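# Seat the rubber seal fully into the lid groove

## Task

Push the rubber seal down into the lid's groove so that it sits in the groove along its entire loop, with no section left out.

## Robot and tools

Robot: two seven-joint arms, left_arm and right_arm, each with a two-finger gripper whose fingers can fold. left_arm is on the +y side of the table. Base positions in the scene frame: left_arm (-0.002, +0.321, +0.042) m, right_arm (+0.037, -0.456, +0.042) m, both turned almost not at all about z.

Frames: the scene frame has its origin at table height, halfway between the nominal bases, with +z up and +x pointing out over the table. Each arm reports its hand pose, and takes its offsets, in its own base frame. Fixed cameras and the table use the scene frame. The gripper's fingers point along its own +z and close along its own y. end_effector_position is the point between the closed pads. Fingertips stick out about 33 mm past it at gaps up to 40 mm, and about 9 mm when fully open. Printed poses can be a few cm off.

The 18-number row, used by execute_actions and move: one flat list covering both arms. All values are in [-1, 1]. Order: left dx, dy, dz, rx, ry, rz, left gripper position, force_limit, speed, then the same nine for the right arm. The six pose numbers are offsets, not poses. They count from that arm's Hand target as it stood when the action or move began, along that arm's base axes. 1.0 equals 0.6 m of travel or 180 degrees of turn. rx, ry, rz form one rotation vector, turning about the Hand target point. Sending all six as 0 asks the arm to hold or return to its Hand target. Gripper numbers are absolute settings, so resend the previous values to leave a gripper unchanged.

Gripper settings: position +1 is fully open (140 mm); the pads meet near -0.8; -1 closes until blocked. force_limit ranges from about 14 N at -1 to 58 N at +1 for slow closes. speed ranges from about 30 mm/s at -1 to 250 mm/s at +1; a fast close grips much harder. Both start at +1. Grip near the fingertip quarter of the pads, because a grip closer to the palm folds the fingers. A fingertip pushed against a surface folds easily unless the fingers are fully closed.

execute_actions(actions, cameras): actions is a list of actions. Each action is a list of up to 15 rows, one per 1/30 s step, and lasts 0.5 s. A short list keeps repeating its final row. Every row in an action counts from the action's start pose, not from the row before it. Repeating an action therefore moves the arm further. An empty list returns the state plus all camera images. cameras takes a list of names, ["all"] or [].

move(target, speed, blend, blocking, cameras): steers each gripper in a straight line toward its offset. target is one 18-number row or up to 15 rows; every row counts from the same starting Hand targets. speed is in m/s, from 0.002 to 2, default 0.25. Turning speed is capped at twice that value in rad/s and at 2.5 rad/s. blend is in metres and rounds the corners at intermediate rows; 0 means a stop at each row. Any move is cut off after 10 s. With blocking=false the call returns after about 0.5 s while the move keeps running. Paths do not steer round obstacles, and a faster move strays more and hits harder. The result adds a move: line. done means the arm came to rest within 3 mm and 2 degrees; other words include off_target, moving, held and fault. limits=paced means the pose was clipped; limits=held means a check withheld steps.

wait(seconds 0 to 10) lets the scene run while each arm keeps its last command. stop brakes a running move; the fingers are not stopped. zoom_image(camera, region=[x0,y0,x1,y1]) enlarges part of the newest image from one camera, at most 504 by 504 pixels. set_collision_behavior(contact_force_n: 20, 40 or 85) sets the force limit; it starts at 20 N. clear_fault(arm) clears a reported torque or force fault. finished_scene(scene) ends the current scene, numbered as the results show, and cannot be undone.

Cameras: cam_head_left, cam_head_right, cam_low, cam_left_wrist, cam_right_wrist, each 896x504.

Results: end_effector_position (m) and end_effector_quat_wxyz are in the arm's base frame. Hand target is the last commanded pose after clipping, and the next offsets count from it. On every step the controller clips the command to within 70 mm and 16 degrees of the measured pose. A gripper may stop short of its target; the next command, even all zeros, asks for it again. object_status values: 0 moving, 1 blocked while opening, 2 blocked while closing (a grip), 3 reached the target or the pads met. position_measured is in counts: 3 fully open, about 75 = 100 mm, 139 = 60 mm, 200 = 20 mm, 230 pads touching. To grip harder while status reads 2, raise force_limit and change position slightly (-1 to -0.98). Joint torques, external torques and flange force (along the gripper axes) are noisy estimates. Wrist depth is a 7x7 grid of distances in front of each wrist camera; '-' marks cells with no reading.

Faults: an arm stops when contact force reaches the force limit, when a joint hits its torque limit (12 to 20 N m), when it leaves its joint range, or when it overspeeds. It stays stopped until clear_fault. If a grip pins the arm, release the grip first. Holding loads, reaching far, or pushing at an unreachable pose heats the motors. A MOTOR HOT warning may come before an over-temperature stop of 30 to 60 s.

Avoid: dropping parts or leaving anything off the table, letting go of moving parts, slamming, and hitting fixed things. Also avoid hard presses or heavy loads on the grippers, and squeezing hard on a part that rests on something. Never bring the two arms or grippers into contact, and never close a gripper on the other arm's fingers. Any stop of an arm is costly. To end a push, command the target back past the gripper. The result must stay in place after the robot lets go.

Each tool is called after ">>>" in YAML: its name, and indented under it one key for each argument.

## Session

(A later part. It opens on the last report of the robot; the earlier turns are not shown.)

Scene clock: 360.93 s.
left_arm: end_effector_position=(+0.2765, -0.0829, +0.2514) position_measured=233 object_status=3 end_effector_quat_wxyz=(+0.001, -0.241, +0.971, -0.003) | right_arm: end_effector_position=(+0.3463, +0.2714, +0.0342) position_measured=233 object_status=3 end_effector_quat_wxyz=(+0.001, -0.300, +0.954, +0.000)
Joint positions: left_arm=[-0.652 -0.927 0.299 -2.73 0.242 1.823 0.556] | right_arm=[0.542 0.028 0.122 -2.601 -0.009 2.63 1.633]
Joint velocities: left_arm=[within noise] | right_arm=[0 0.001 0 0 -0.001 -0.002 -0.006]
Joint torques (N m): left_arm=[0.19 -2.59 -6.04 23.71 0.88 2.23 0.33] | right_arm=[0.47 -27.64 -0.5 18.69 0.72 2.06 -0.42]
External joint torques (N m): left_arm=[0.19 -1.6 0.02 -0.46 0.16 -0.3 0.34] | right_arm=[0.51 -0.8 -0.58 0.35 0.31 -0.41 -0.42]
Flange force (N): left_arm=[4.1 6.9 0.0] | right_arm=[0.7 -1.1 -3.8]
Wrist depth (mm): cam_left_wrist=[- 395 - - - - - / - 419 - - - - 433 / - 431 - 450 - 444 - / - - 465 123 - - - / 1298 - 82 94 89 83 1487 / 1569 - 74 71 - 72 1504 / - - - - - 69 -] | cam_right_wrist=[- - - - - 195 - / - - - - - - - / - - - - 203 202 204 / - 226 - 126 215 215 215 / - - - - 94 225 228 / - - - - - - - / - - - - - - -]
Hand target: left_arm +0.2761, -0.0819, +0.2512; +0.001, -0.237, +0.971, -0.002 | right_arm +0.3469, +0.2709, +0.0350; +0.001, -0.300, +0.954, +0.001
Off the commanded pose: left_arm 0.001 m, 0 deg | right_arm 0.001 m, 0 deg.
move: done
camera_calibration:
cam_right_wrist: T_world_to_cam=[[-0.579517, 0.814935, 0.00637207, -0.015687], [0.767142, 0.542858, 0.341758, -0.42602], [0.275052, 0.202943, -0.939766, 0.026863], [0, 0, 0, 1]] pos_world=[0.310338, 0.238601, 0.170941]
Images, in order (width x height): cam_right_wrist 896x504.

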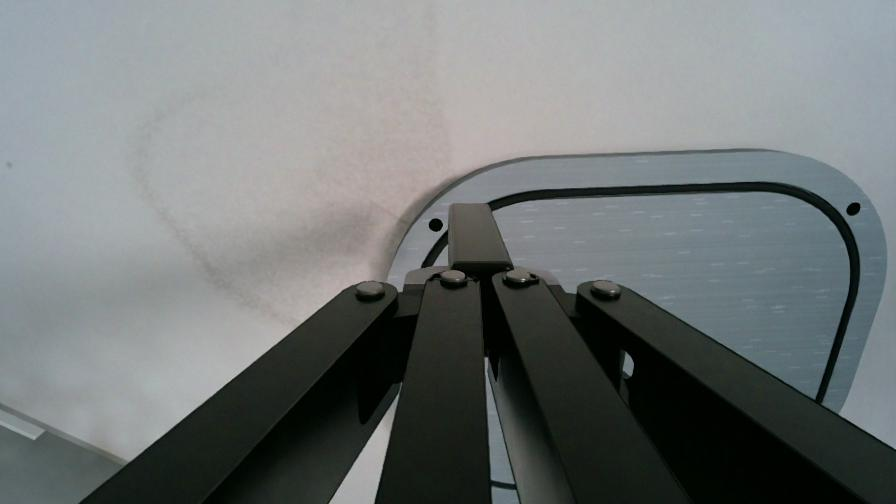

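>>> move:
  target:
    - [0,0,0,0,0,0,-1,1,0,0.0067,0.0048,-0.0417,0,0,0,-1,0,0]
    - [0,0,0,0,0,0,-1,1,0,0.0067,0.0048,-0.068,0,0,0,-1,0,0]
    - [0,0,0,0,0,0,-1,1,0,0.0067,0.0048,-0.0417,0,0,0,-1,0,0]
    - [0,0,0,0,0,0,-1,1,0,0.0282,-0.0025,-0.0417,0,0,0,-1,0,0]
    - [0,0,0,0,0,0,-1,1,0,0.0282,-0.0025,-0.068,0,0,0,-1,0,0]
    - [0,0,0,0,0,0,-1,1,0,0.0282,-0.0025,-0.0417,0,0,0,-1,0,0]
    - [0,0,0,0,0,0,-1,1,0,0.0527,0,-0.0417,0,0,0,-1,0,0]
    - [0,0,0,0,0,0,-1,1,0,0.0527,0,-0.068,0,0,0,-1,0,0]
    - [0,0,0,0,0,0,-1,1,0,0.0527,0,0,0,0,0,-1,0,0]
  speed: [0.08,0.03,0.06,0.08,0.03,0.06,0.08,0.03,0.08]
  cameras: ["cam_right_wrist","cam_head_left"]

>>> zoom_image:
  camera: "cam_right_wrist"
  region: [350, 0, 850, 300]

>>> zoom_image:
  camera: "cam_head_left"
  region: [490, 260, 630, 370]

Scene clock: 368.63 s.
left_arm: end_effector_position=(+0.2765, -0.0829, +0.2514) position_measured=233 object_status=3 end_effector_quat_wxyz=(+0.001, -0.241, +0.971, -0.003) | right_arm: end_effector_position=(+0.3787, +0.2713, +0.0344) position_measured=233 object_status=3 end_effector_quat_wxyz=(+0.001, -0.300, +0.954, +0.000)
Joint positions: left_arm=[-0.652 -0.927 0.299 -2.73 0.242 1.823 0.556] | right_arm=[0.517 0.088 0.103 -2.517 -0.02 2.607 1.598]
Joint velocities: left_arm=[within noise] | right_arm=[-0.001 0 -0.001 0 0 -0.003 -0.002]
Joint torques (N m): left_arm=[0.2 -2.59 -6.03 23.72 0.86 2.24 0.32] | right_arm=[0.65 -30.2 0.23 19.04 0.74 2.17 -0.26]
External joint torques (N m): left_arm=[0.22 -1.52 0.05 -0.56 0.15 -0.31 0.32] | right_arm=[0.71 -0.84 -0.04 0.41 0.32 -0.29 -0.26]
Flange force (N): left_arm=[4.1 6.9 0.3] | right_arm=[0.5 0.2 -3.3]
Wrist depth (mm): cam_left_wrist=[389 - - - - - - / - 418 - - - - 422 / 431 421 - - - - - / - - 467 113 - - - / 1683 - 82 94 89 83 1382 / 1559 - 74 71 - 72 1541 / - - - - - 69 -] | cam_right_wrist=[- - - - - 196 - / - - - - 195 195 192 / - - - - 204 - 204 / - - - 115 215 219 216 / - - - - 94 224 230 / 258 - - - - - - / - - - - - - -]
Hand target: left_arm +0.2761, -0.0819, +0.2512; +0.001, -0.237, +0.971, -0.002 | right_arm +0.3786, +0.2709, +0.0350; +0.001, -0.300, +0.954, +0.001
Off the commanded pose: left_arm 0.001 m, 0 deg | right_arm 0.001 m, 0 deg.
move: done
camera_calibration:
cam_right_wrist: T_world_to_cam=[[-0.579227, 0.815141, 0.0063302, 0.00297217], [0.767106, 0.542434, 0.34251, -0.450793], [0.27576, 0.203247, -0.939493, 0.0177346], [0, 0, 0, 1]] pos_world=[0.342637, 0.238498, 0.171044]
Images, in order (width x height): cam_head_left 896x504, cam_right_wrist 896x504.

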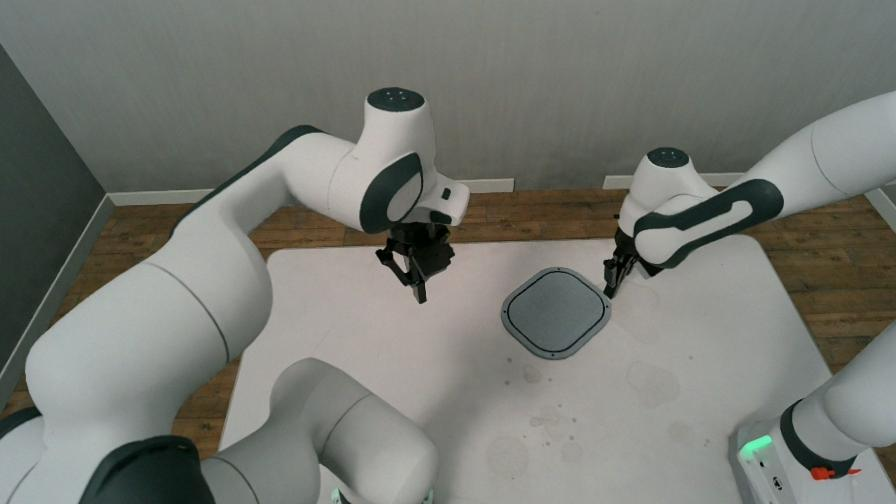

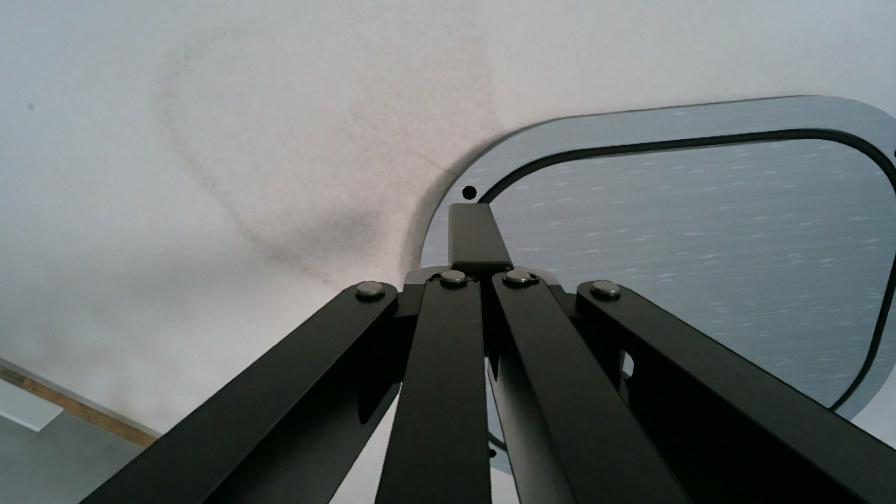

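Scaled by 1.008 from the camera's 896x504 image, which has a finer 1280x720 frame.

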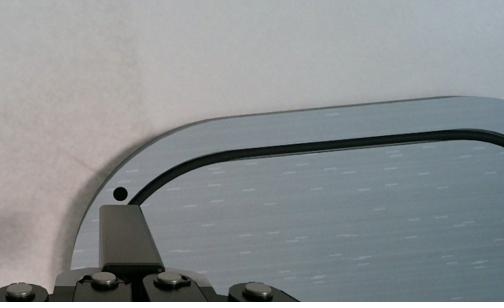

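Scaled by 3.600 from the camera's 896x504 image, which has a finer 1280x720 frame.

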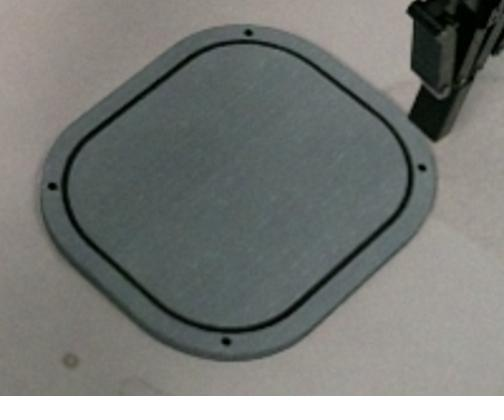

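>>> move:
  target:
    - [0,0,0,0,0,0,-1,1,0,0,0,-0.0417,0,0,0,-1,0,0]
    - [0,0,0,0,0,0,-1,1,0,0,0,-0.069,0,0,0,-1,0,0]
    - [0,0,0,0,0,0,-1,1,0,0,0,-0.0417,0,0,0,-1,0,0]
    - [0,0,0,0,0,0,-1,1,0,0.025,0.008,-0.0417,0,0,0,-1,0,0]
    - [0,0,0,0,0,0,-1,1,0,0.025,0.008,-0.069,0,0,0,-1,0,0]
    - [0,0,0,0,0,0,-1,1,0,0.025,0.008,-0.0417,0,0,0,-1,0,0]
    - [0,0,0,0,0,0,-1,1,0,0.0495,0.0208,-0.0417,0,0,0,-1,0,0]
    - [0,0,0,0,0,0,-1,1,0,0.0495,0.0208,-0.069,0,0,0,-1,0,0]
    - [0,0,0,0,0,0,-1,1,0,0.0752,0.0422,0,0,0,0,-1,0,0]
  speed: [0.08,0.03,0.06,0.08,0.03,0.06,0.08,0.03,0.08]
  cameras: ["cam_right_wrist"]

>>> zoom_image:
  camera: "cam_right_wrist"
  region: [350, 0, 850, 300]

Scene clock: 376.83 s.
left_arm: end_effector_position=(+0.2765, -0.0829, +0.2514) position_measured=233 object_status=3 end_effector_quat_wxyz=(+0.001, -0.241, +0.971, -0.003) | right_arm: end_effector_position=(+0.4235, +0.2963, +0.0344) position_measured=233 object_status=3 end_effector_quat_wxyz=(+0.001, -0.300, +0.954, +0.000)
Joint positions: left_arm=[-0.652 -0.927 0.299 -2.73 0.242 1.823 0.556] | right_arm=[0.514 0.207 0.095 -2.344 -0.037 2.552 1.599]
Joint velocities: left_arm=[within noise] | right_arm=[0.001 -0.002 0.001 0 0.001 -0.004 0]
Joint torques (N m): left_arm=[0.21 -2.59 -6.08 23.7 0.88 2.24 0.3] | right_arm=[0.35 -34.47 1.1 20.18 0.77 2.15 -0.21]
External joint torques (N m): left_arm=[0.21 -1.58 -0.01 -0.52 0.16 -0.3 0.3] | right_arm=[0.41 -0.28 0.37 0.7 0.31 -0.33 -0.21]
Flange force (N): left_arm=[4.2 6.9 0.2] | right_arm=[-2.1 0.2 -1.7]
Wrist depth (mm): cam_left_wrist=[385 - 387 - 390 396 - / - - - - - - - / 437 - - - - 444 - / - - - 113 468 - 470 / 1453 - 82 94 89 83 1413 / 1569 - 74 71 - 72 1588 / - - - - - 69 -] | cam_right_wrist=[- - - - 181 183 183 / 204 208 205 196 192 193 191 / - - - 206 206 204 205 / - - - 115 216 217 216 / - - - - 94 226 232 / 1243 - - - - - 259 / - - - - - - -]
Hand target: left_arm +0.2761, -0.0819, +0.2512; +0.001, -0.237, +0.971, -0.002 | right_arm +0.4237, +0.2963, +0.0350; +0.001, -0.300, +0.954, +0.001
Off the commanded pose: left_arm 0.001 m, 0 deg | right_arm 0.001 m, 0 deg.
move: done
camera_calibration:
cam_right_wrist: T_world_to_cam=[[-0.579721, 0.814794, 0.00587901, 0.00895602], [0.766706, 0.543036, 0.342453, -0.498823], [0.275836, 0.203035, -0.939517, 0.000395532], [0, 0, 0, 1]] pos_world=[0.387533, 0.263501, 0.171142]
Images, in order (width x height): cam_right_wrist 896x504.

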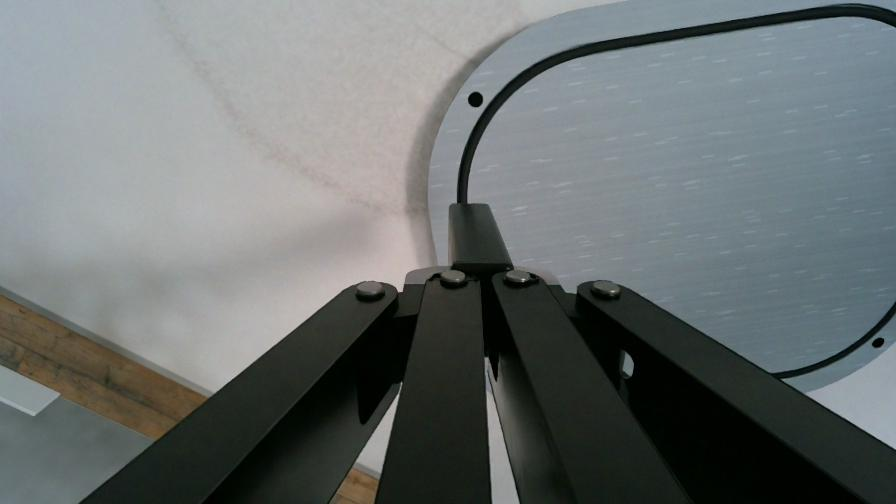

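Scaled by 1.008 from the camera's 896x504 image, which has a finer 1280x720 frame.

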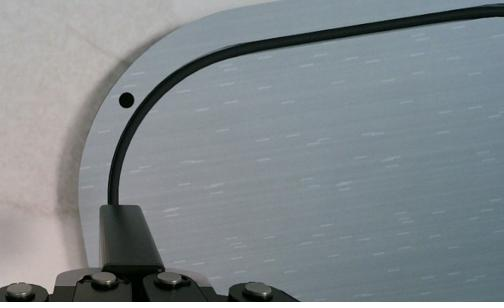

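Good; keep going down E+ with slight right drift.

>>> move:
  target:
    - [0,0,0,0,0,0,-1,1,0,0,0,-0.0417,0,0,0,-1,0,0]
    - [0,0,0,0,0,0,-1,1,0,0,0,-0.0695,0,0,0,-1,0,0]
    - [0,0,0,0,0,0,-1,1,0,0,0,-0.0417,0,0,0,-1,0,0]
    - [0,0,0,0,0,0,-1,1,0,0.022,0.019,-0.0417,0,0,0,-1,0,0]
    - [0,0,0,0,0,0,-1,1,0,0.022,0.019,-0.0695,0,0,0,-1,0,0]
    - [0,0,0,0,0,0,-1,1,0,0.022,0.019,-0.0417,0,0,0,-1,0,0]
    - [0,0,0,0,0,0,-1,1,0,0.044,0.04,-0.0417,0,0,0,-1,0,0]
    - [0,0,0,0,0,0,-1,1,0,0.044,0.04,-0.07,0,0,0,-1,0,0]
    - [0,0,0,0,0,0,-1,1,0,0.07,0.065,0,0,0,0,-1,0,0]
  speed: [0.08,0.03,0.06,0.08,0.03,0.06,0.08,0.03,0.08]
  cameras: ["cam_right_wrist"]

>>> zoom_image:
  camera: "cam_right_wrist"
  region: [350, 0, 850, 300]

Scene clock: 384.40 s.
left_arm: end_effector_position=(+0.2765, -0.0829, +0.2514) position_measured=233 object_status=3 end_effector_quat_wxyz=(+0.001, -0.241, +0.971, -0.003) | right_arm: end_effector_position=(+0.4664, +0.3343, +0.0346) position_measured=233 object_status=3 end_effector_quat_wxyz=(+0.002, -0.303, +0.953, +0.000)
Joint positions: left_arm=[-0.652 -0.927 0.299 -2.73 0.242 1.823 0.556] | right_arm=[0.541 0.339 0.082 -2.137 -0.047 2.477 1.61]
Joint velocities: left_arm=[within noise] | right_arm=[-0.001 0 -0.001 0.001 0 -0.004 0]
Joint torques (N m): left_arm=[0.21 -2.67 -6 23.7 0.87 2.24 0.33] | right_arm=[0.87 -39.75 1.49 21.27 0.77 2.16 0.24]
External joint torques (N m): left_arm=[0.24 -1.73 0.1 -0.42 0.15 -0.29 0.33] | right_arm=[0.86 -0.45 0.28 0.82 0.26 -0.3 0.24]
Flange force (N): left_arm=[4.2 7.4 0.0] | right_arm=[-2.5 1.7 -1.6]
Wrist depth (mm): cam_left_wrist=[389 385 - - - 402 398 / 412 424 400 - - 418 424 / 434 - 439 447 - 430 - / - 470 - 123 - - - / - - 82 94 89 84 - / 1531 - 74 71 - 72 1461 / - - - - - 69 -] | cam_right_wrist=[193 - - 180 185 183 183 / 204 - - 193 193 193 194 / - - - 203 204 206 205 / - - - 126 214 218 216 / 1145 1289 - - 94 - - / 1178 - - - - - - / - - - - - - -]
Hand target: left_arm +0.2761, -0.0819, +0.2512; +0.001, -0.237, +0.971, -0.002 | right_arm +0.4657, +0.3353, +0.0350; +0.001, -0.300, +0.954, +0.001
Off the commanded pose: left_arm 0.001 m, 0 deg | right_arm 0.001 m, 0 deg.
move: done
camera_calibration:
cam_right_wrist: T_world_to_cam=[[-0.584439, 0.811417, 0.00576593, 0.00607045], [0.763405, 0.547421, 0.342845, -0.552225], [0.275034, 0.204774, -0.939374, -0.0192141], [0, 0, 0, 1]] pos_world=[0.430404, 0.301309, 0.171244]
Images, in order (width x height): cam_right_wrist 896x504.

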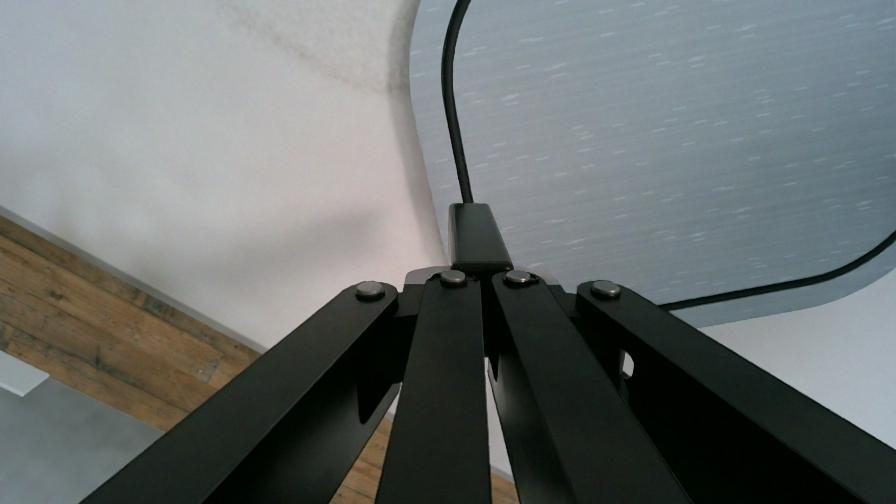

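Scaled by 1.008 from the camera's 896x504 image, which has a finer 1280x720 frame.

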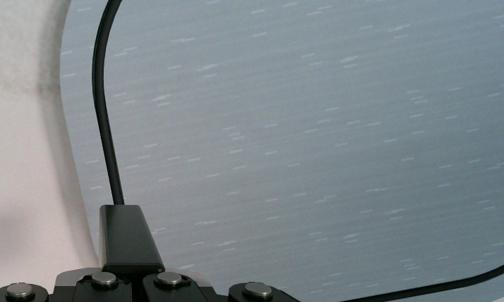

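>>> move:
  target:
    - [0,0,0,0,0,0,-1,1,0,0.002,0.0117,-0.0417,0,0,0,-1,0,0]
    - [0,0,0,0,0,0,-1,1,0,0.002,0.0117,-0.0695,0,0,0,-1,0,0]
    - [0,0,0,0,0,0,-1,1,0,0.002,0.0117,-0.0417,0,0,0,-1,0,0]
    - [0,0,0,0,0,0,-1,1,0,0.0247,0.0377,-0.0417,0,0,0,-1,0,0]
    - [0,0,0,0,0,0,-1,1,0,0.0247,0.0377,-0.07,0,0,0,-1,0,0]
    - [0,0,0,0,0,0,-1,1,0,0.0247,0.0377,-0.0417,0,0,0,-1,0,0]
    - [0,0,0,0,0,0,-1,1,0,0.05,0.09,0.05,0,0,0,-1,0,0]
  speed: [0.08,0.03,0.06,0.08,0.03,0.06,0.08]
  cameras: ["cam_right_wrist"]

>>> move:
  target:
    - [0,0,0,0,0,0,-1,1,0,-0.1,-0.35,0.3,0,0,0,-1,0,0]
  speed: 0.25
  cameras: ["cam_head_left","cam_head_right"]

>>> zoom_image:
  camera: "cam_head_left"
  region: [480, 255, 610, 365]

>>> zoom_image:
  camera: "cam_head_right"
  region: [480, 255, 640, 375]

Scene clock: 391.07 s.
left_arm: end_effector_position=(+0.2765, -0.0829, +0.2514) position_measured=233 object_status=3 end_effector_quat_wxyz=(+0.001, -0.241, +0.971, -0.003) | right_arm: end_effector_position=(+0.4969, +0.3880, +0.0649) position_measured=233 object_status=3 end_effector_quat_wxyz=(+0.002, -0.303, +0.953, +0.000)
Joint positions: left_arm=[-0.652 -0.927 0.299 -2.73 0.242 1.823 0.556] | right_arm=[0.594 0.427 0.075 -1.902 -0.046 2.33 1.649]
Joint velocities: left_arm=[within noise] | right_arm=[0.001 0 -0.002 0 -0.001 -0.003 0.003]
Joint torques (N m): left_arm=[0.26 -2.63 -6.04 23.7 0.89 2.24 0.32] | right_arm=[1.02 -44.15 1.7 23.13 0.85 2.18 0.2]
External joint torques (N m): left_arm=[0.26 -1.64 0.06 -0.54 0.16 -0.31 0.32] | right_arm=[1.05 -0.52 0.32 0.92 0.25 -0.29 0.2]
Flange force (N): left_arm=[4.2 7.3 0.2] | right_arm=[-3.1 1.9 -1.7]
Wrist depth (mm): cam_left_wrist=[- 385 400 376 - - - / - - - - - - - / 436 - - - - 432 438 / 453 - - 113 479 - 464 / - 480 82 94 89 83 1522 / - - 74 71 - 72 1764 / - - - - - 69 -] | cam_right_wrist=[- - - - 211 213 213 / - - - 218 221 223 223 / 1084 - - 234 - 238 - / 1155 1108 - 115 - - - / 1207 1219 - - 94 - - / - - - - - - 301 / - - - - - - -]
Hand target: left_arm +0.2761, -0.0819, +0.2512; +0.001, -0.237, +0.971, -0.002 | right_arm +0.4957, +0.3893, +0.0650; +0.001, -0.300, +0.954, +0.001
Off the commanded pose: left_arm 0.001 m, 0 deg | right_arm 0.002 m, 0 deg.
move: done
camera_calibration:
cam_right_wrist: T_world_to_cam=[[-0.584465, 0.811401, 0.00532157, -0.0197467], [0.763133, 0.547444, 0.343413, -0.615289], [0.275732, 0.204774, -0.93917, -0.0104971], [0, 0, 0, 1]] pos_world=[0.460901, 0.355009, 0.201545]
Images, in order (width x height): cam_right_wrist 896x504.

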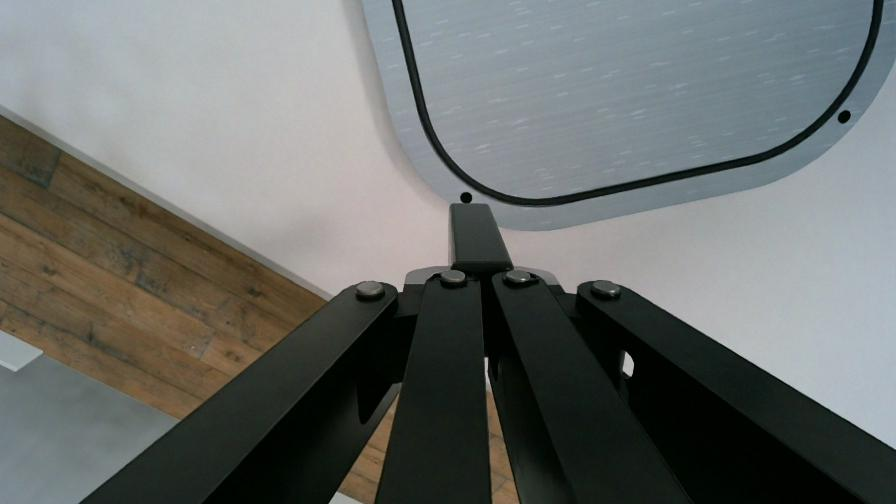

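Scene clock: 393.43 s.
left_arm: end_effector_position=(+0.2765, -0.0829, +0.2514) position_measured=233 object_status=3 end_effector_quat_wxyz=(+0.001, -0.241, +0.971, -0.003) | right_arm: end_effector_position=(+0.4369, +0.1803, +0.2457) position_measured=233 object_status=3 end_effector_quat_wxyz=(+0.002, -0.296, +0.955, +0.002)
Joint positions: left_arm=[-0.652 -0.927 0.299 -2.73 0.242 1.823 0.556] | right_arm=[0.445 -0.249 -0.053 -2.277 -0.01 2.033 1.368]
Joint velocities: left_arm=[within noise] | right_arm=[0.001 0.001 0.001 0 0.002 0 -0.006]
Joint torques (N m): left_arm=[0.21 -2.62 -6.02 23.77 0.86 2.23 0.34] | right_arm=[1.16 -23.91 -0.11 24.66 0.51 2.15 -0.17]
External joint torques (N m): left_arm=[0.27 -1.66 0.12 -0.44 0.14 -0.31 0.34] | right_arm=[1.05 -0.35 -0.39 0.16 -0.22 -0.34 -0.17]
Flange force (N): left_arm=[4.0 7.3 0.0] | right_arm=[0.5 0.1 -1.4]
Wrist depth (mm): cam_left_wrist=[387 400 412 - - - - / - 409 - - - - 410 / - - - - - - 447 / 467 - - 113 461 - - / 492 493 82 94 89 89 498 / 1550 - - 71 - 72 1522 / - - - - - 69 -] | cam_right_wrist=[375 376 - - - - - / - - - - - 389 - / 1243 - 432 - 404 416 - / 1310 1361 1263 115 450 - - / 1353 1400 - - 94 - - / - - - - - - - / - - - - - - -]
Hand target: left_arm +0.2761, -0.0819, +0.2512; +0.001, -0.237, +0.971, -0.002 | right_arm +0.4357, +0.1793, +0.2450; +0.001, -0.300, +0.954, +0.001
Off the commanded pose: left_arm 0.001 m, 0 deg | right_arm 0.002 m, 1 deg.
move: done
Images, in order (width x height): cam_head_left 896x504, cam_head_right 896x504.

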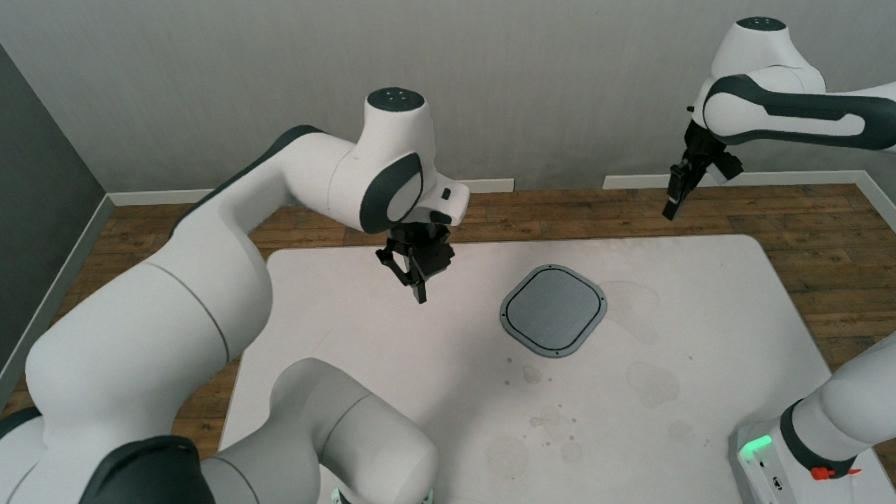

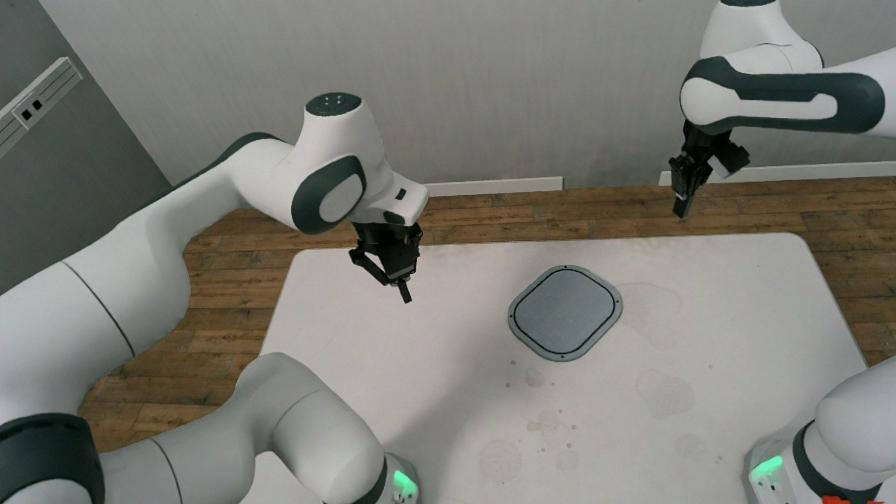

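Scaled by 3.877 from the camera's 896x504 image, which has a finer 1280x720 frame.

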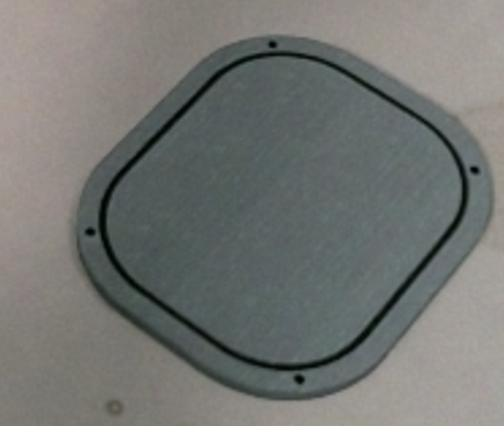

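Scaled by 3.150 from the camera's 896x504 image, which has a finer 1280x720 frame.

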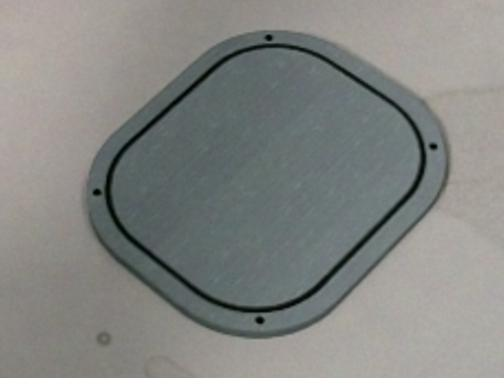

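>>> move:
  target:
    - [0.25,-0.25,-0.2,0,0,0.1044,-1,1,0,0,0,0,0,0,0,-1,0,0]
    - [0.3877,-0.4573,-0.3603,0,0,0.1044,-1,1,0,0,0,0,0,0,0,-1,0,0]
  speed: 0.2
  blend: [0.05,0]
  cameras: ["cam_left_wrist"]

>>> zoom_image:
  camera: "cam_left_wrist"
  region: [350, 80, 850, 360]

Scene clock: 396.77 s.
left_arm: end_effector_position=(+0.5094, -0.3573, +0.0365) position_measured=233 object_status=3 end_effector_quat_wxyz=(+0.003, -0.388, +0.922, -0.003) | right_arm: end_effector_position=(+0.4368, +0.1803, +0.2457) position_measured=233 object_status=3 end_effector_quat_wxyz=(+0.002, -0.297, +0.955, +0.002)
Joint positions: left_arm=[-0.802 0.458 0.199 -1.95 -0.126 2.404 0.245] | right_arm=[0.445 -0.249 -0.053 -2.277 -0.01 2.033 1.366]
Joint velocities: left_arm=[0 -0.001 -0.001 0.002 -0.003 -0.002 -0.005] | right_arm=[within noise]
Joint torques (N m): left_arm=[0.26 -44.84 3.82 21.88 0.18 2.37 -0.13] | right_arm=[0.88 -23.9 0.27 24.74 0.58 2.18 -0.18]
External joint torques (N m): left_arm=[0.3 -1.81 0.56 0.5 -0.33 -0.21 -0.13] | right_arm=[0.87 -0.35 0.09 0.21 -0.15 -0.31 -0.18]
Flange force (N): left_arm=[0.0 2.0 -3.7] | right_arm=[0.3 0.5 -1.5]
Wrist depth (mm): cam_left_wrist=[202 199 186 188 186 186 187 / 210 209 198 196 196 195 195 / 223 222 209 206 206 206 208 / 1162 230 237 123 216 230 230 / 1206 1230 82 94 89 239 242 / 1230 - 74 71 - 72 257 / - - - - - 69 -] | cam_right_wrist=[- - - 383 377 - - / 400 - - 398 - - - / 1225 1183 - - - - - / 1289 1346 1484 140 441 - - / 1392 1361 - - 94 - 494 / 1269 - - - - - - / - - - - - - -]
Hand target: left_arm +0.5087, -0.3563, +0.0350; +0.001, -0.393, +0.920, -0.001 | right_arm +0.4357, +0.1793, +0.2450; +0.001, -0.300, +0.954, +0.001
Off the commanded pose: left_arm 0.002 m, 1 deg | right_arm 0.002 m, 0 deg.
move: done
camera_calibration:
cam_left_wrist: T_world_to_cam=[[-0.721088, 0.692841, 0.0018525, 0.62374], [0.655363, 0.68121, 0.326269, -0.0933625], [0.22479, 0.236483, -0.945275, 0.142923], [0, 0, 0, 1]] pos_world=[0.47883, -0.402352, 0.164408]
Images, in order (width x height): cam_left_wrist 896x504.

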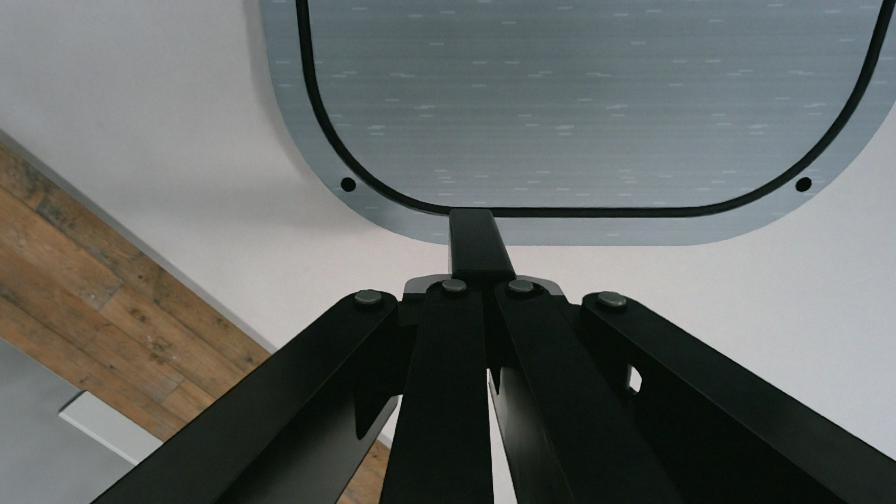

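Scaled by 1.008 from the camera's 896x504 image, which has a finer 1280x720 frame.

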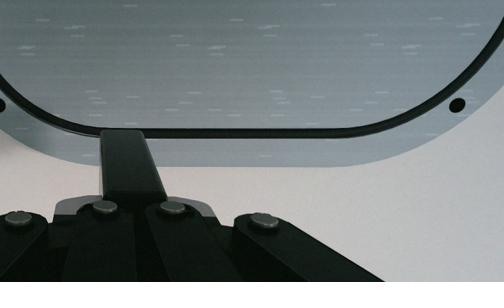

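>>> move:
  target:
    - [-0.002,-0.002,-0.0417,0,0,0,-1,1,0,0,0,0,0,0,0,-1,0,0]
    - [-0.002,-0.002,-0.0715,0,0,0,-1,1,0,0,0,0,0,0,0,-1,0,0]
    - [-0.002,-0.002,-0.0417,0,0,0,-1,1,0,0,0,0,0,0,0,-1,0,0]
    - [-0.0225,0.0176,-0.0417,0,0,0,-1,1,0,0,0,0,0,0,0,-1,0,0]
    - [-0.0225,0.0176,-0.0715,0,0,0,-1,1,0,0,0,0,0,0,0,-1,0,0]
    - [-0.0225,0.0176,-0.0417,0,0,0,-1,1,0,0,0,0,0,0,0,-1,0,0]
    - [-0.043,0.0372,-0.0417,0,0,0,-1,1,0,0,0,0,0,0,0,-1,0,0]
    - [-0.043,0.0372,-0.0715,0,0,0,-1,1,0,0,0,0,0,0,0,-1,0,0]
    - [-0.0634,0.0568,0,0,0,0,-1,1,0,0,0,0,0,0,0,-1,0,0]
  speed: [0.08,0.03,0.06,0.08,0.03,0.06,0.08,0.03,0.08]
  cameras: ["cam_left_wrist"]

>>> zoom_image:
  camera: "cam_left_wrist"
  region: [350, 80, 850, 360]

Scene clock: 404.17 s.
left_arm: end_effector_position=(+0.4715, -0.3230, +0.0348) position_measured=233 object_status=3 end_effector_quat_wxyz=(+0.001, -0.391, +0.920, -0.003) | right_arm: end_effector_position=(+0.4368, +0.1803, +0.2457) position_measured=233 object_status=3 end_effector_quat_wxyz=(+0.002, -0.297, +0.955, +0.002)
Joint positions: left_arm=[-0.803 0.337 0.204 -2.149 -0.112 2.483 0.243] | right_arm=[0.445 -0.249 -0.053 -2.277 -0.01 2.033 1.366]
Joint velocities: left_arm=[-0.001 0 0.004 -0.001 -0.001 -0.005 0] | right_arm=[within noise]
Joint torques (N m): left_arm=[0.16 -41.32 3.1 20.23 0.62 2.22 -0.13] | right_arm=[0.9 -23.88 0.33 24.71 0.57 2.17 -0.25]
External joint torques (N m): left_arm=[0.2 -2.71 0.67 -0.24 0.16 -0.37 -0.13] | right_arm=[0.91 -0.33 0.17 0.24 -0.15 -0.31 -0.26]
Flange force (N): left_arm=[1.0 6.9 -6.6] | right_arm=[0.1 0.5 -1.5]
Wrist depth (mm): cam_left_wrist=[- 187 186 186 185 185 195 / - 196 196 195 194 194 203 / - 211 208 206 205 202 215 / - 231 228 150 215 - 223 / 1254 244 83 94 89 89 238 / 1272 - 74 71 - 72 252 / - - - - - 69 -] | cam_right_wrist=[375 - - - - - - / 1166 - - - - - - / 1225 1303 - - 410 397 - / 1368 1338 1317 115 451 430 - / 1376 1408 - - 94 412 - / - - - - - - 306 / - - - - - - -]
Hand target: left_arm +0.4707, -0.3222, +0.0350; +0.001, -0.393, +0.920, -0.001 | right_arm +0.4357, +0.1793, +0.2450; +0.001, -0.300, +0.954, +0.001
Off the commanded pose: left_arm 0.001 m, 0 deg | right_arm 0.002 m, 0 deg.
move: done
camera_calibration:
cam_left_wrist: T_world_to_cam=[[-0.726951, 0.686684, 0.00273896, 0.573397], [0.650661, 0.68753, 0.322401, -0.0869044], [0.219505, 0.236152, -0.946599, 0.144262], [0, 0, 0, 1]] pos_world=[0.44171, -0.368061, 0.163006]
Images, in order (width x height): cam_left_wrist 896x504.

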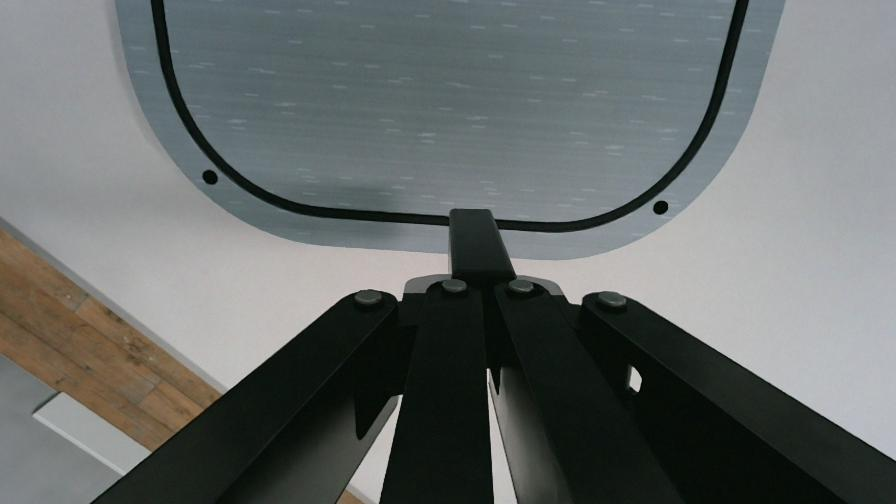

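Scaled by 1.008 from the camera's 896x504 image, which has a finer 1280x720 frame.

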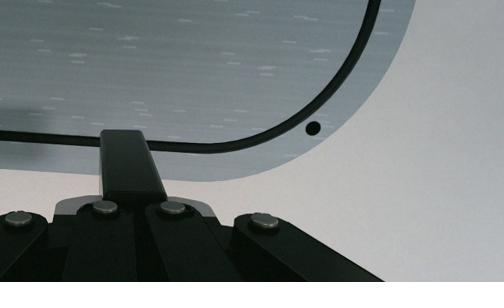

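>>> move:
  target:
    - [0.0023,0.0023,-0.0417,0,0,0,-1,1,0,0,0,0,0,0,0,-1,0,0]
    - [0.0023,0.0023,-0.071,0,0,0,-1,1,0,0,0,0,0,0,0,-1,0,0]
    - [0.0023,0.0023,-0.0417,0,0,0,-1,1,0,0,0,0,0,0,0,-1,0,0]
    - [-0.0158,0.0268,-0.0417,0,0,0,-1,1,0,0,0,0,0,0,0,-1,0,0]
    - [-0.0158,0.0268,-0.071,0,0,0,-1,1,0,0,0,0,0,0,0,-1,0,0]
    - [-0.0158,0.0268,-0.0417,0,0,0,-1,1,0,0,0,0,0,0,0,-1,0,0]
    - [-0.0363,0.0487,-0.0417,0,0,0,-1,1,0,0,0,0,0,0,0,-1,0,0]
    - [-0.0363,0.0487,-0.071,0,0,0,-1,1,0,0,0,0,0,0,0,-1,0,0]
    - [-0.0675,0.069,0,0,0,0,-1,1,0,0,0,0,0,0,0,-1,0,0]
  speed: [0.08,0.03,0.06,0.08,0.03,0.06,0.08,0.03,0.08]
  cameras: ["cam_left_wrist"]

>>> zoom_image:
  camera: "cam_left_wrist"
  region: [350, 0, 850, 280]

Scene clock: 411.70 s.
left_arm: end_effector_position=(+0.4309, -0.2815, +0.0347) position_measured=233 object_status=3 end_effector_quat_wxyz=(+0.001, -0.391, +0.920, -0.003) | right_arm: end_effector_position=(+0.4368, +0.1803, +0.2457) position_measured=233 object_status=3 end_effector_quat_wxyz=(+0.002, -0.297, +0.955, +0.002)
Joint positions: left_arm=[-0.789 0.203 0.206 -2.355 -0.078 2.558 0.245] | right_arm=[0.445 -0.249 -0.053 -2.277 -0.01 2.033 1.366]
Joint velocities: left_arm=[-0.003 0 0.001 0.001 0 -0.005 -0.006] | right_arm=[within noise]
Joint torques (N m): left_arm=[-0.4 -36.22 2.15 19.3 0.69 2.26 -0.11] | right_arm=[0.89 -23.9 0.3 24.7 0.59 2.18 -0.19]
External joint torques (N m): left_arm=[-0.42 -3 0.7 -0.05 0.28 -0.31 -0.11] | right_arm=[0.86 -0.38 0.11 0.2 -0.13 -0.3 -0.19]
Flange force (N): left_arm=[1.9 7.1 -8.3] | right_arm=[0.4 0.5 -1.5]
Wrist depth (mm): cam_left_wrist=[187 186 - 185 187 196 194 / 196 196 197 193 192 204 203 / 207 206 206 202 - 217 - / 228 231 215 124 229 227 231 / 245 244 82 94 89 236 238 / 1266 - 75 71 - 72 - / - - - - - 69 -] | cam_right_wrist=[- - - - - - - / - - - - - - - / 1219 1384 - - - - - / 1317 1303 1338 115 422 - - / 1368 1384 - - 94 471 351 / - - - - - - 314 / - - - - - - -]
Hand target: left_arm +0.4302, -0.2808, +0.0350; +0.001, -0.393, +0.920, -0.001 | right_arm +0.4357, +0.1793, +0.2450; +0.001, -0.300, +0.954, +0.001
Off the commanded pose: left_arm 0.001 m, 0 deg | right_arm 0.002 m, 0 deg.
move: done
camera_calibration:
cam_left_wrist: T_world_to_cam=[[-0.726215, 0.68746, 0.00333024, 0.515248], [0.65152, 0.686687, 0.322464, -0.0897192], [0.219394, 0.236348, -0.946576, 0.143243], [0, 0, 0, 1]] pos_world=[0.401208, -0.326459, 0.162806]
Images, in order (width x height): cam_left_wrist 896x504.

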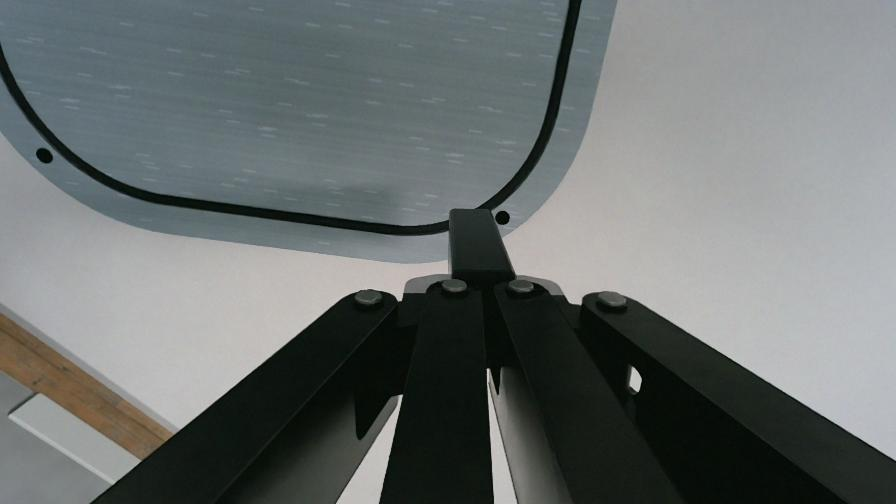

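Scaled by 1.008 from the camera's 896x504 image, which has a finer 1280x720 frame.

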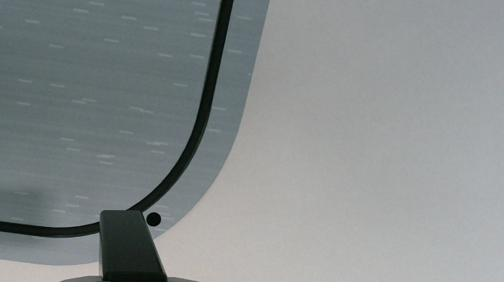

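>>> move:
  target:
    - [0,0.0047,-0.0417,0,0,0,-1,1,0,0,0,0,0,0,0,-1,0,0]
    - [0,0.0047,-0.070,0,0,0,-1,1,0,0,0,0,0,0,0,-1,0,0]
    - [0,0.0047,-0.0417,0,0,0,-1,1,0,0,0,0,0,0,0,-1,0,0]
    - [-0.0272,0.0053,-0.0417,0,0,0,-1,1,0,0,0,0,0,0,0,-1,0,0]
    - [-0.0272,0.0053,-0.070,0,0,0,-1,1,0,0,0,0,0,0,0,-1,0,0]
    - [-0.0272,0.0053,-0.0417,0,0,0,-1,1,0,0,0,0,0,0,0,-1,0,0]
    - [-0.0625,0,-0.0417,0,0,0,-1,1,0,0,0,0,0,0,0,-1,0,0]
    - [-0.0625,0,-0.070,0,0,0,-1,1,0,0,0,0,0,0,0,-1,0,0]
    - [-0.0625,0,0,0,0,0,-1,1,0,0,0,0,0,0,0,-1,0,0]
  speed: [0.08,0.03,0.06,0.08,0.03,0.06,0.08,0.03,0.08]
  cameras: ["cam_left_wrist"]

>>> move:
  target:
    - [-0.1,0.3,0.4,0,0,0,-1,1,0,0,0,0,0,0,0,-1,0,0]
  speed: 0.25
  cameras: ["cam_head_left","cam_head_right","cam_low"]

>>> zoom_image:
  camera: "cam_head_left"
  region: [490, 255, 555, 310]

>>> zoom_image:
  camera: "cam_head_left"
  region: [550, 255, 615, 310]

>>> zoom_image:
  camera: "cam_head_left"
  region: [490, 305, 555, 360]

>>> zoom_image:
  camera: "cam_head_left"
  region: [550, 305, 615, 360]

>>> zoom_image:
  camera: "cam_head_right"
  region: [490, 255, 640, 375]

>>> zoom_image:
  camera: "cam_low"
  region: [400, 200, 540, 300]

Scene clock: 419.73 s.
left_arm: end_effector_position=(+0.3931, -0.2812, +0.0345) position_measured=233 object_status=3 end_effector_quat_wxyz=(+0.001, -0.391, +0.920, -0.003) | right_arm: end_effector_position=(+0.4368, +0.1803, +0.2457) position_measured=233 object_status=3 end_effector_quat_wxyz=(+0.002, -0.297, +0.955, +0.002)
Joint positions: left_arm=[-0.838 0.13 0.212 -2.461 -0.055 2.593 0.186] | right_arm=[0.445 -0.249 -0.053 -2.277 -0.01 2.033 1.366]
Joint velocities: left_arm=[0 0.001 0 0 0.001 -0.004 -0.007] | right_arm=[within noise]
Joint torques (N m): left_arm=[-0.24 -33.18 1.57 19.21 0.65 2.32 -0.12] | right_arm=[0.89 -23.83 0.26 24.69 0.57 2.19 -0.2]
External joint torques (N m): left_arm=[-0.28 -2.75 0.62 0.21 0.26 -0.27 -0.12] | right_arm=[0.92 -0.32 0.13 0.22 -0.15 -0.29 -0.2]
Flange force (N): left_arm=[1.1 5.8 -8.2] | right_arm=[0.1 0.5 -1.4]
Wrist depth (mm): cam_left_wrist=[187 185 188 185 196 195 193 / 196 196 196 194 200 205 205 / 207 207 206 206 - 212 215 / 219 218 217 124 228 228 - / - 244 83 94 89 84 - / - - 74 71 - 72 256 / - - - - - 69 -] | cam_right_wrist=[- - - - 379 - - / - - - 391 - - 410 / 1237 1256 - - - 393 - / 1317 1310 1296 115 - - - / 1368 1384 - - 94 - 333 / - - - - - - - / - - - - - - -]
Hand target: left_arm +0.3927, -0.2808, +0.0350; +0.001, -0.393, +0.920, -0.001 | right_arm +0.4357, +0.1793, +0.2450; +0.001, -0.300, +0.954, +0.001
Off the commanded pose: left_arm 0.001 m, 0 deg | right_arm 0.002 m, 0 deg.
move: done
camera_calibration:
cam_left_wrist: T_world_to_cam=[[-0.726356, 0.687307, 0.00393339, 0.487629], [0.651529, 0.686701, 0.322416, -0.0651189], [0.218897, 0.236751, -0.94659, 0.151732], [0, 0, 0, 1]] pos_world=[0.363405, -0.326356, 0.162705]
Images, in order (width x height): cam_left_wrist 896x504.

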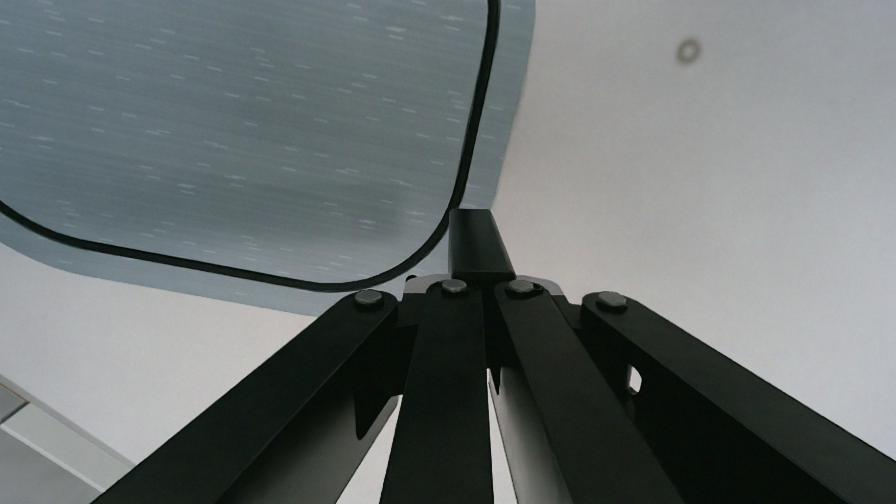

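Scene clock: 422.00 s.
left_arm: end_effector_position=(+0.3332, -0.1019, +0.2749) position_measured=233 object_status=3 end_effector_quat_wxyz=(+0.001, -0.397, +0.918, -0.003) | right_arm: end_effector_position=(+0.4368, +0.1803, +0.2457) position_measured=233 object_status=3 end_effector_quat_wxyz=(+0.002, -0.297, +0.955, +0.002)
Joint positions: left_arm=[-0.642 -0.702 0.288 -2.548 0.19 1.866 0.28] | right_arm=[0.445 -0.249 -0.053 -2.277 -0.01 2.033 1.366]
Joint velocities: left_arm=[0.001 0.002 0 -0.001 0 -0.001 0.007] | right_arm=[within noise]
Joint torques (N m): left_arm=[-0.15 -9.47 -4.94 24.3 1 2.2 0.41] | right_arm=[0.84 -23.84 0.3 24.68 0.58 2.19 -0.22]
External joint torques (N m): left_arm=[-0.11 -2.08 0.46 -0.2 0.3 -0.37 0.41] | right_arm=[0.81 -0.27 0.1 0.15 -0.14 -0.3 -0.22]
Flange force (N): left_arm=[1.2 8.0 -1.0] | right_arm=[0.2 0.4 -1.3]
Wrist depth (mm): cam_left_wrist=[411 407 - - 417 - 362 / - 444 449 - 443 - - / 1260 - - 463 - - - / 1413 - - 124 - - - / 1453 1390 82 94 89 83 - / - - 74 71 - 72 1559 / - - - - - 69 -] | cam_right_wrist=[- 386 - - 391 - - / - 401 405 - 405 - - / 1237 1189 - - - 421 - / 1303 1317 1531 115 - - 453 / 1424 1458 - - 94 488 465 / - - - - - - - / - - - - - - -]
Hand target: left_arm +0.3327, -0.1008, +0.2750; +0.001, -0.393, +0.920, -0.001 | right_arm +0.4357, +0.1793, +0.2450; +0.001, -0.300, +0.954, +0.001
Off the commanded pose: left_arm 0.001 m, 1 deg | right_arm 0.002 m, 0 deg.
move: done
Images, in order (width x height): cam_head_left 896x504, cam_head_right 896x504, cam_low 896x504.

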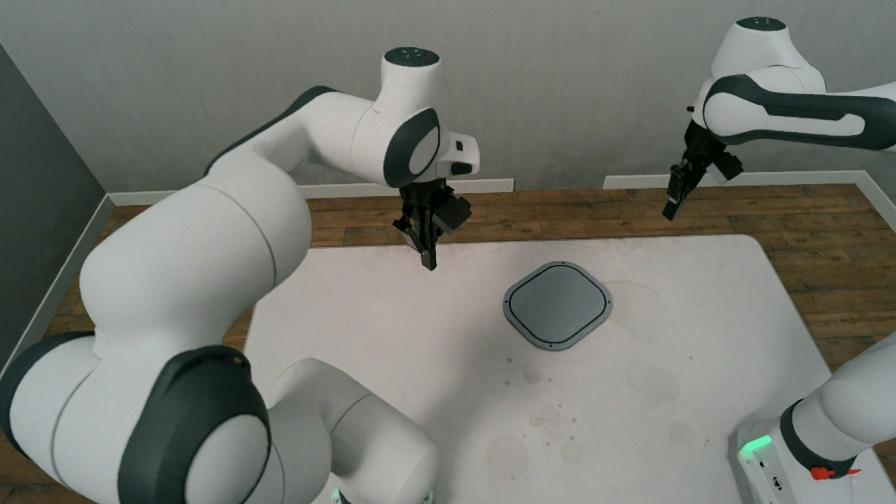

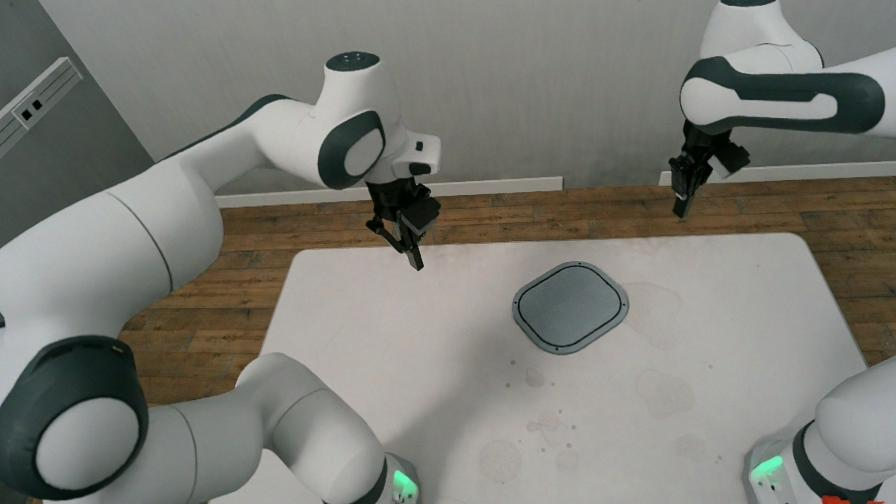

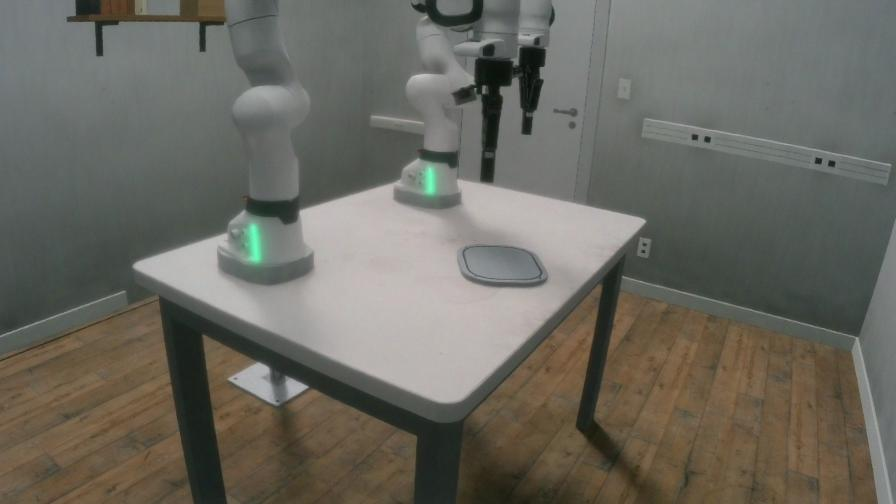

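Scaled by 7.754 from the camera's 896x504 image, which has a finer 1280x720 frame.

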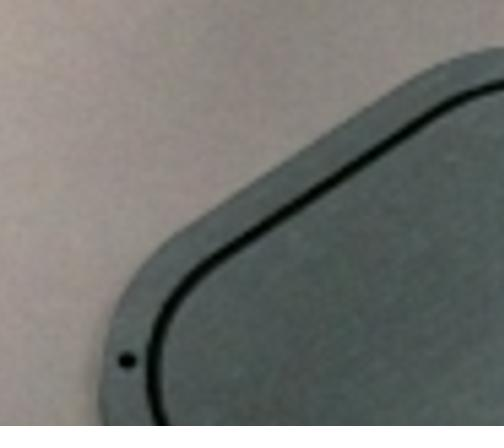

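Scaled by 7.754 from the camera's 896x504 image, which has a finer 1280x720 frame.

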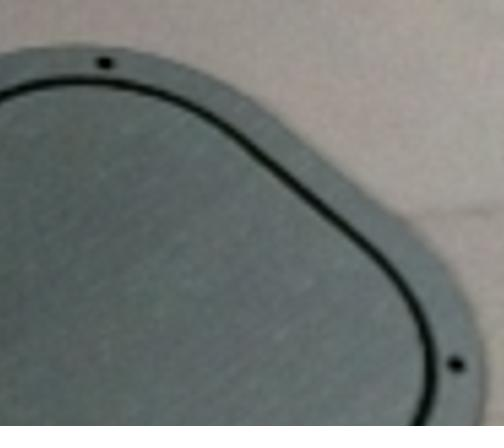

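Scaled by 7.754 from the camera's 896x504 image, which has a finer 1280x720 frame.

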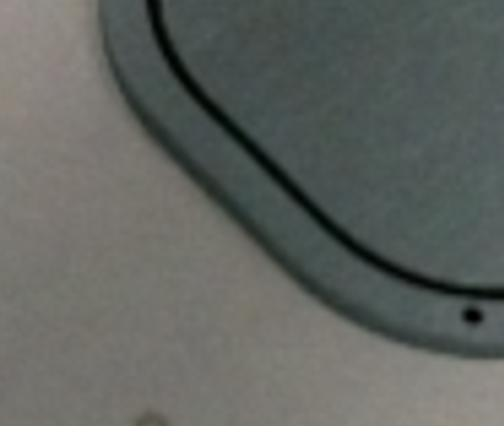

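Scaled by 7.754 from the camera's 896x504 image, which has a finer 1280x720 frame.

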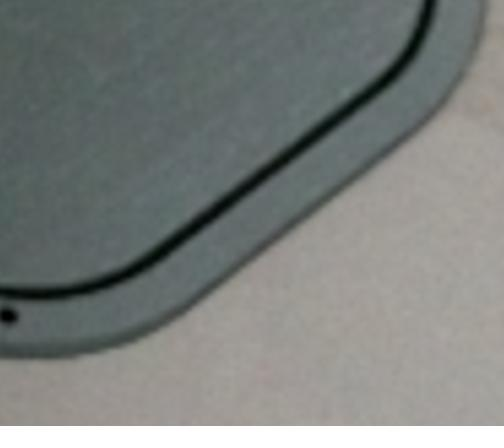

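Scaled by 3.360 from the camera's 896x504 image, which has a finer 1280x720 frame.

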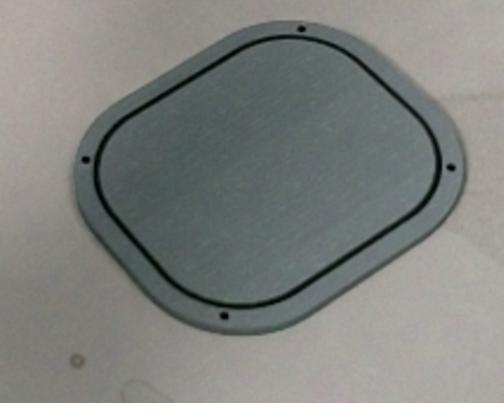

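Scaled by 3.600 from the camera's 896x504 image, which has a finer 1280x720 frame.

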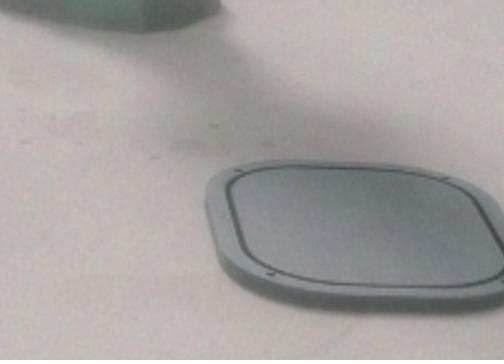

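Uniform all round; the seal looks flush.

>>> finished_scene:
  scene: 2

The scene is finished: the task was done.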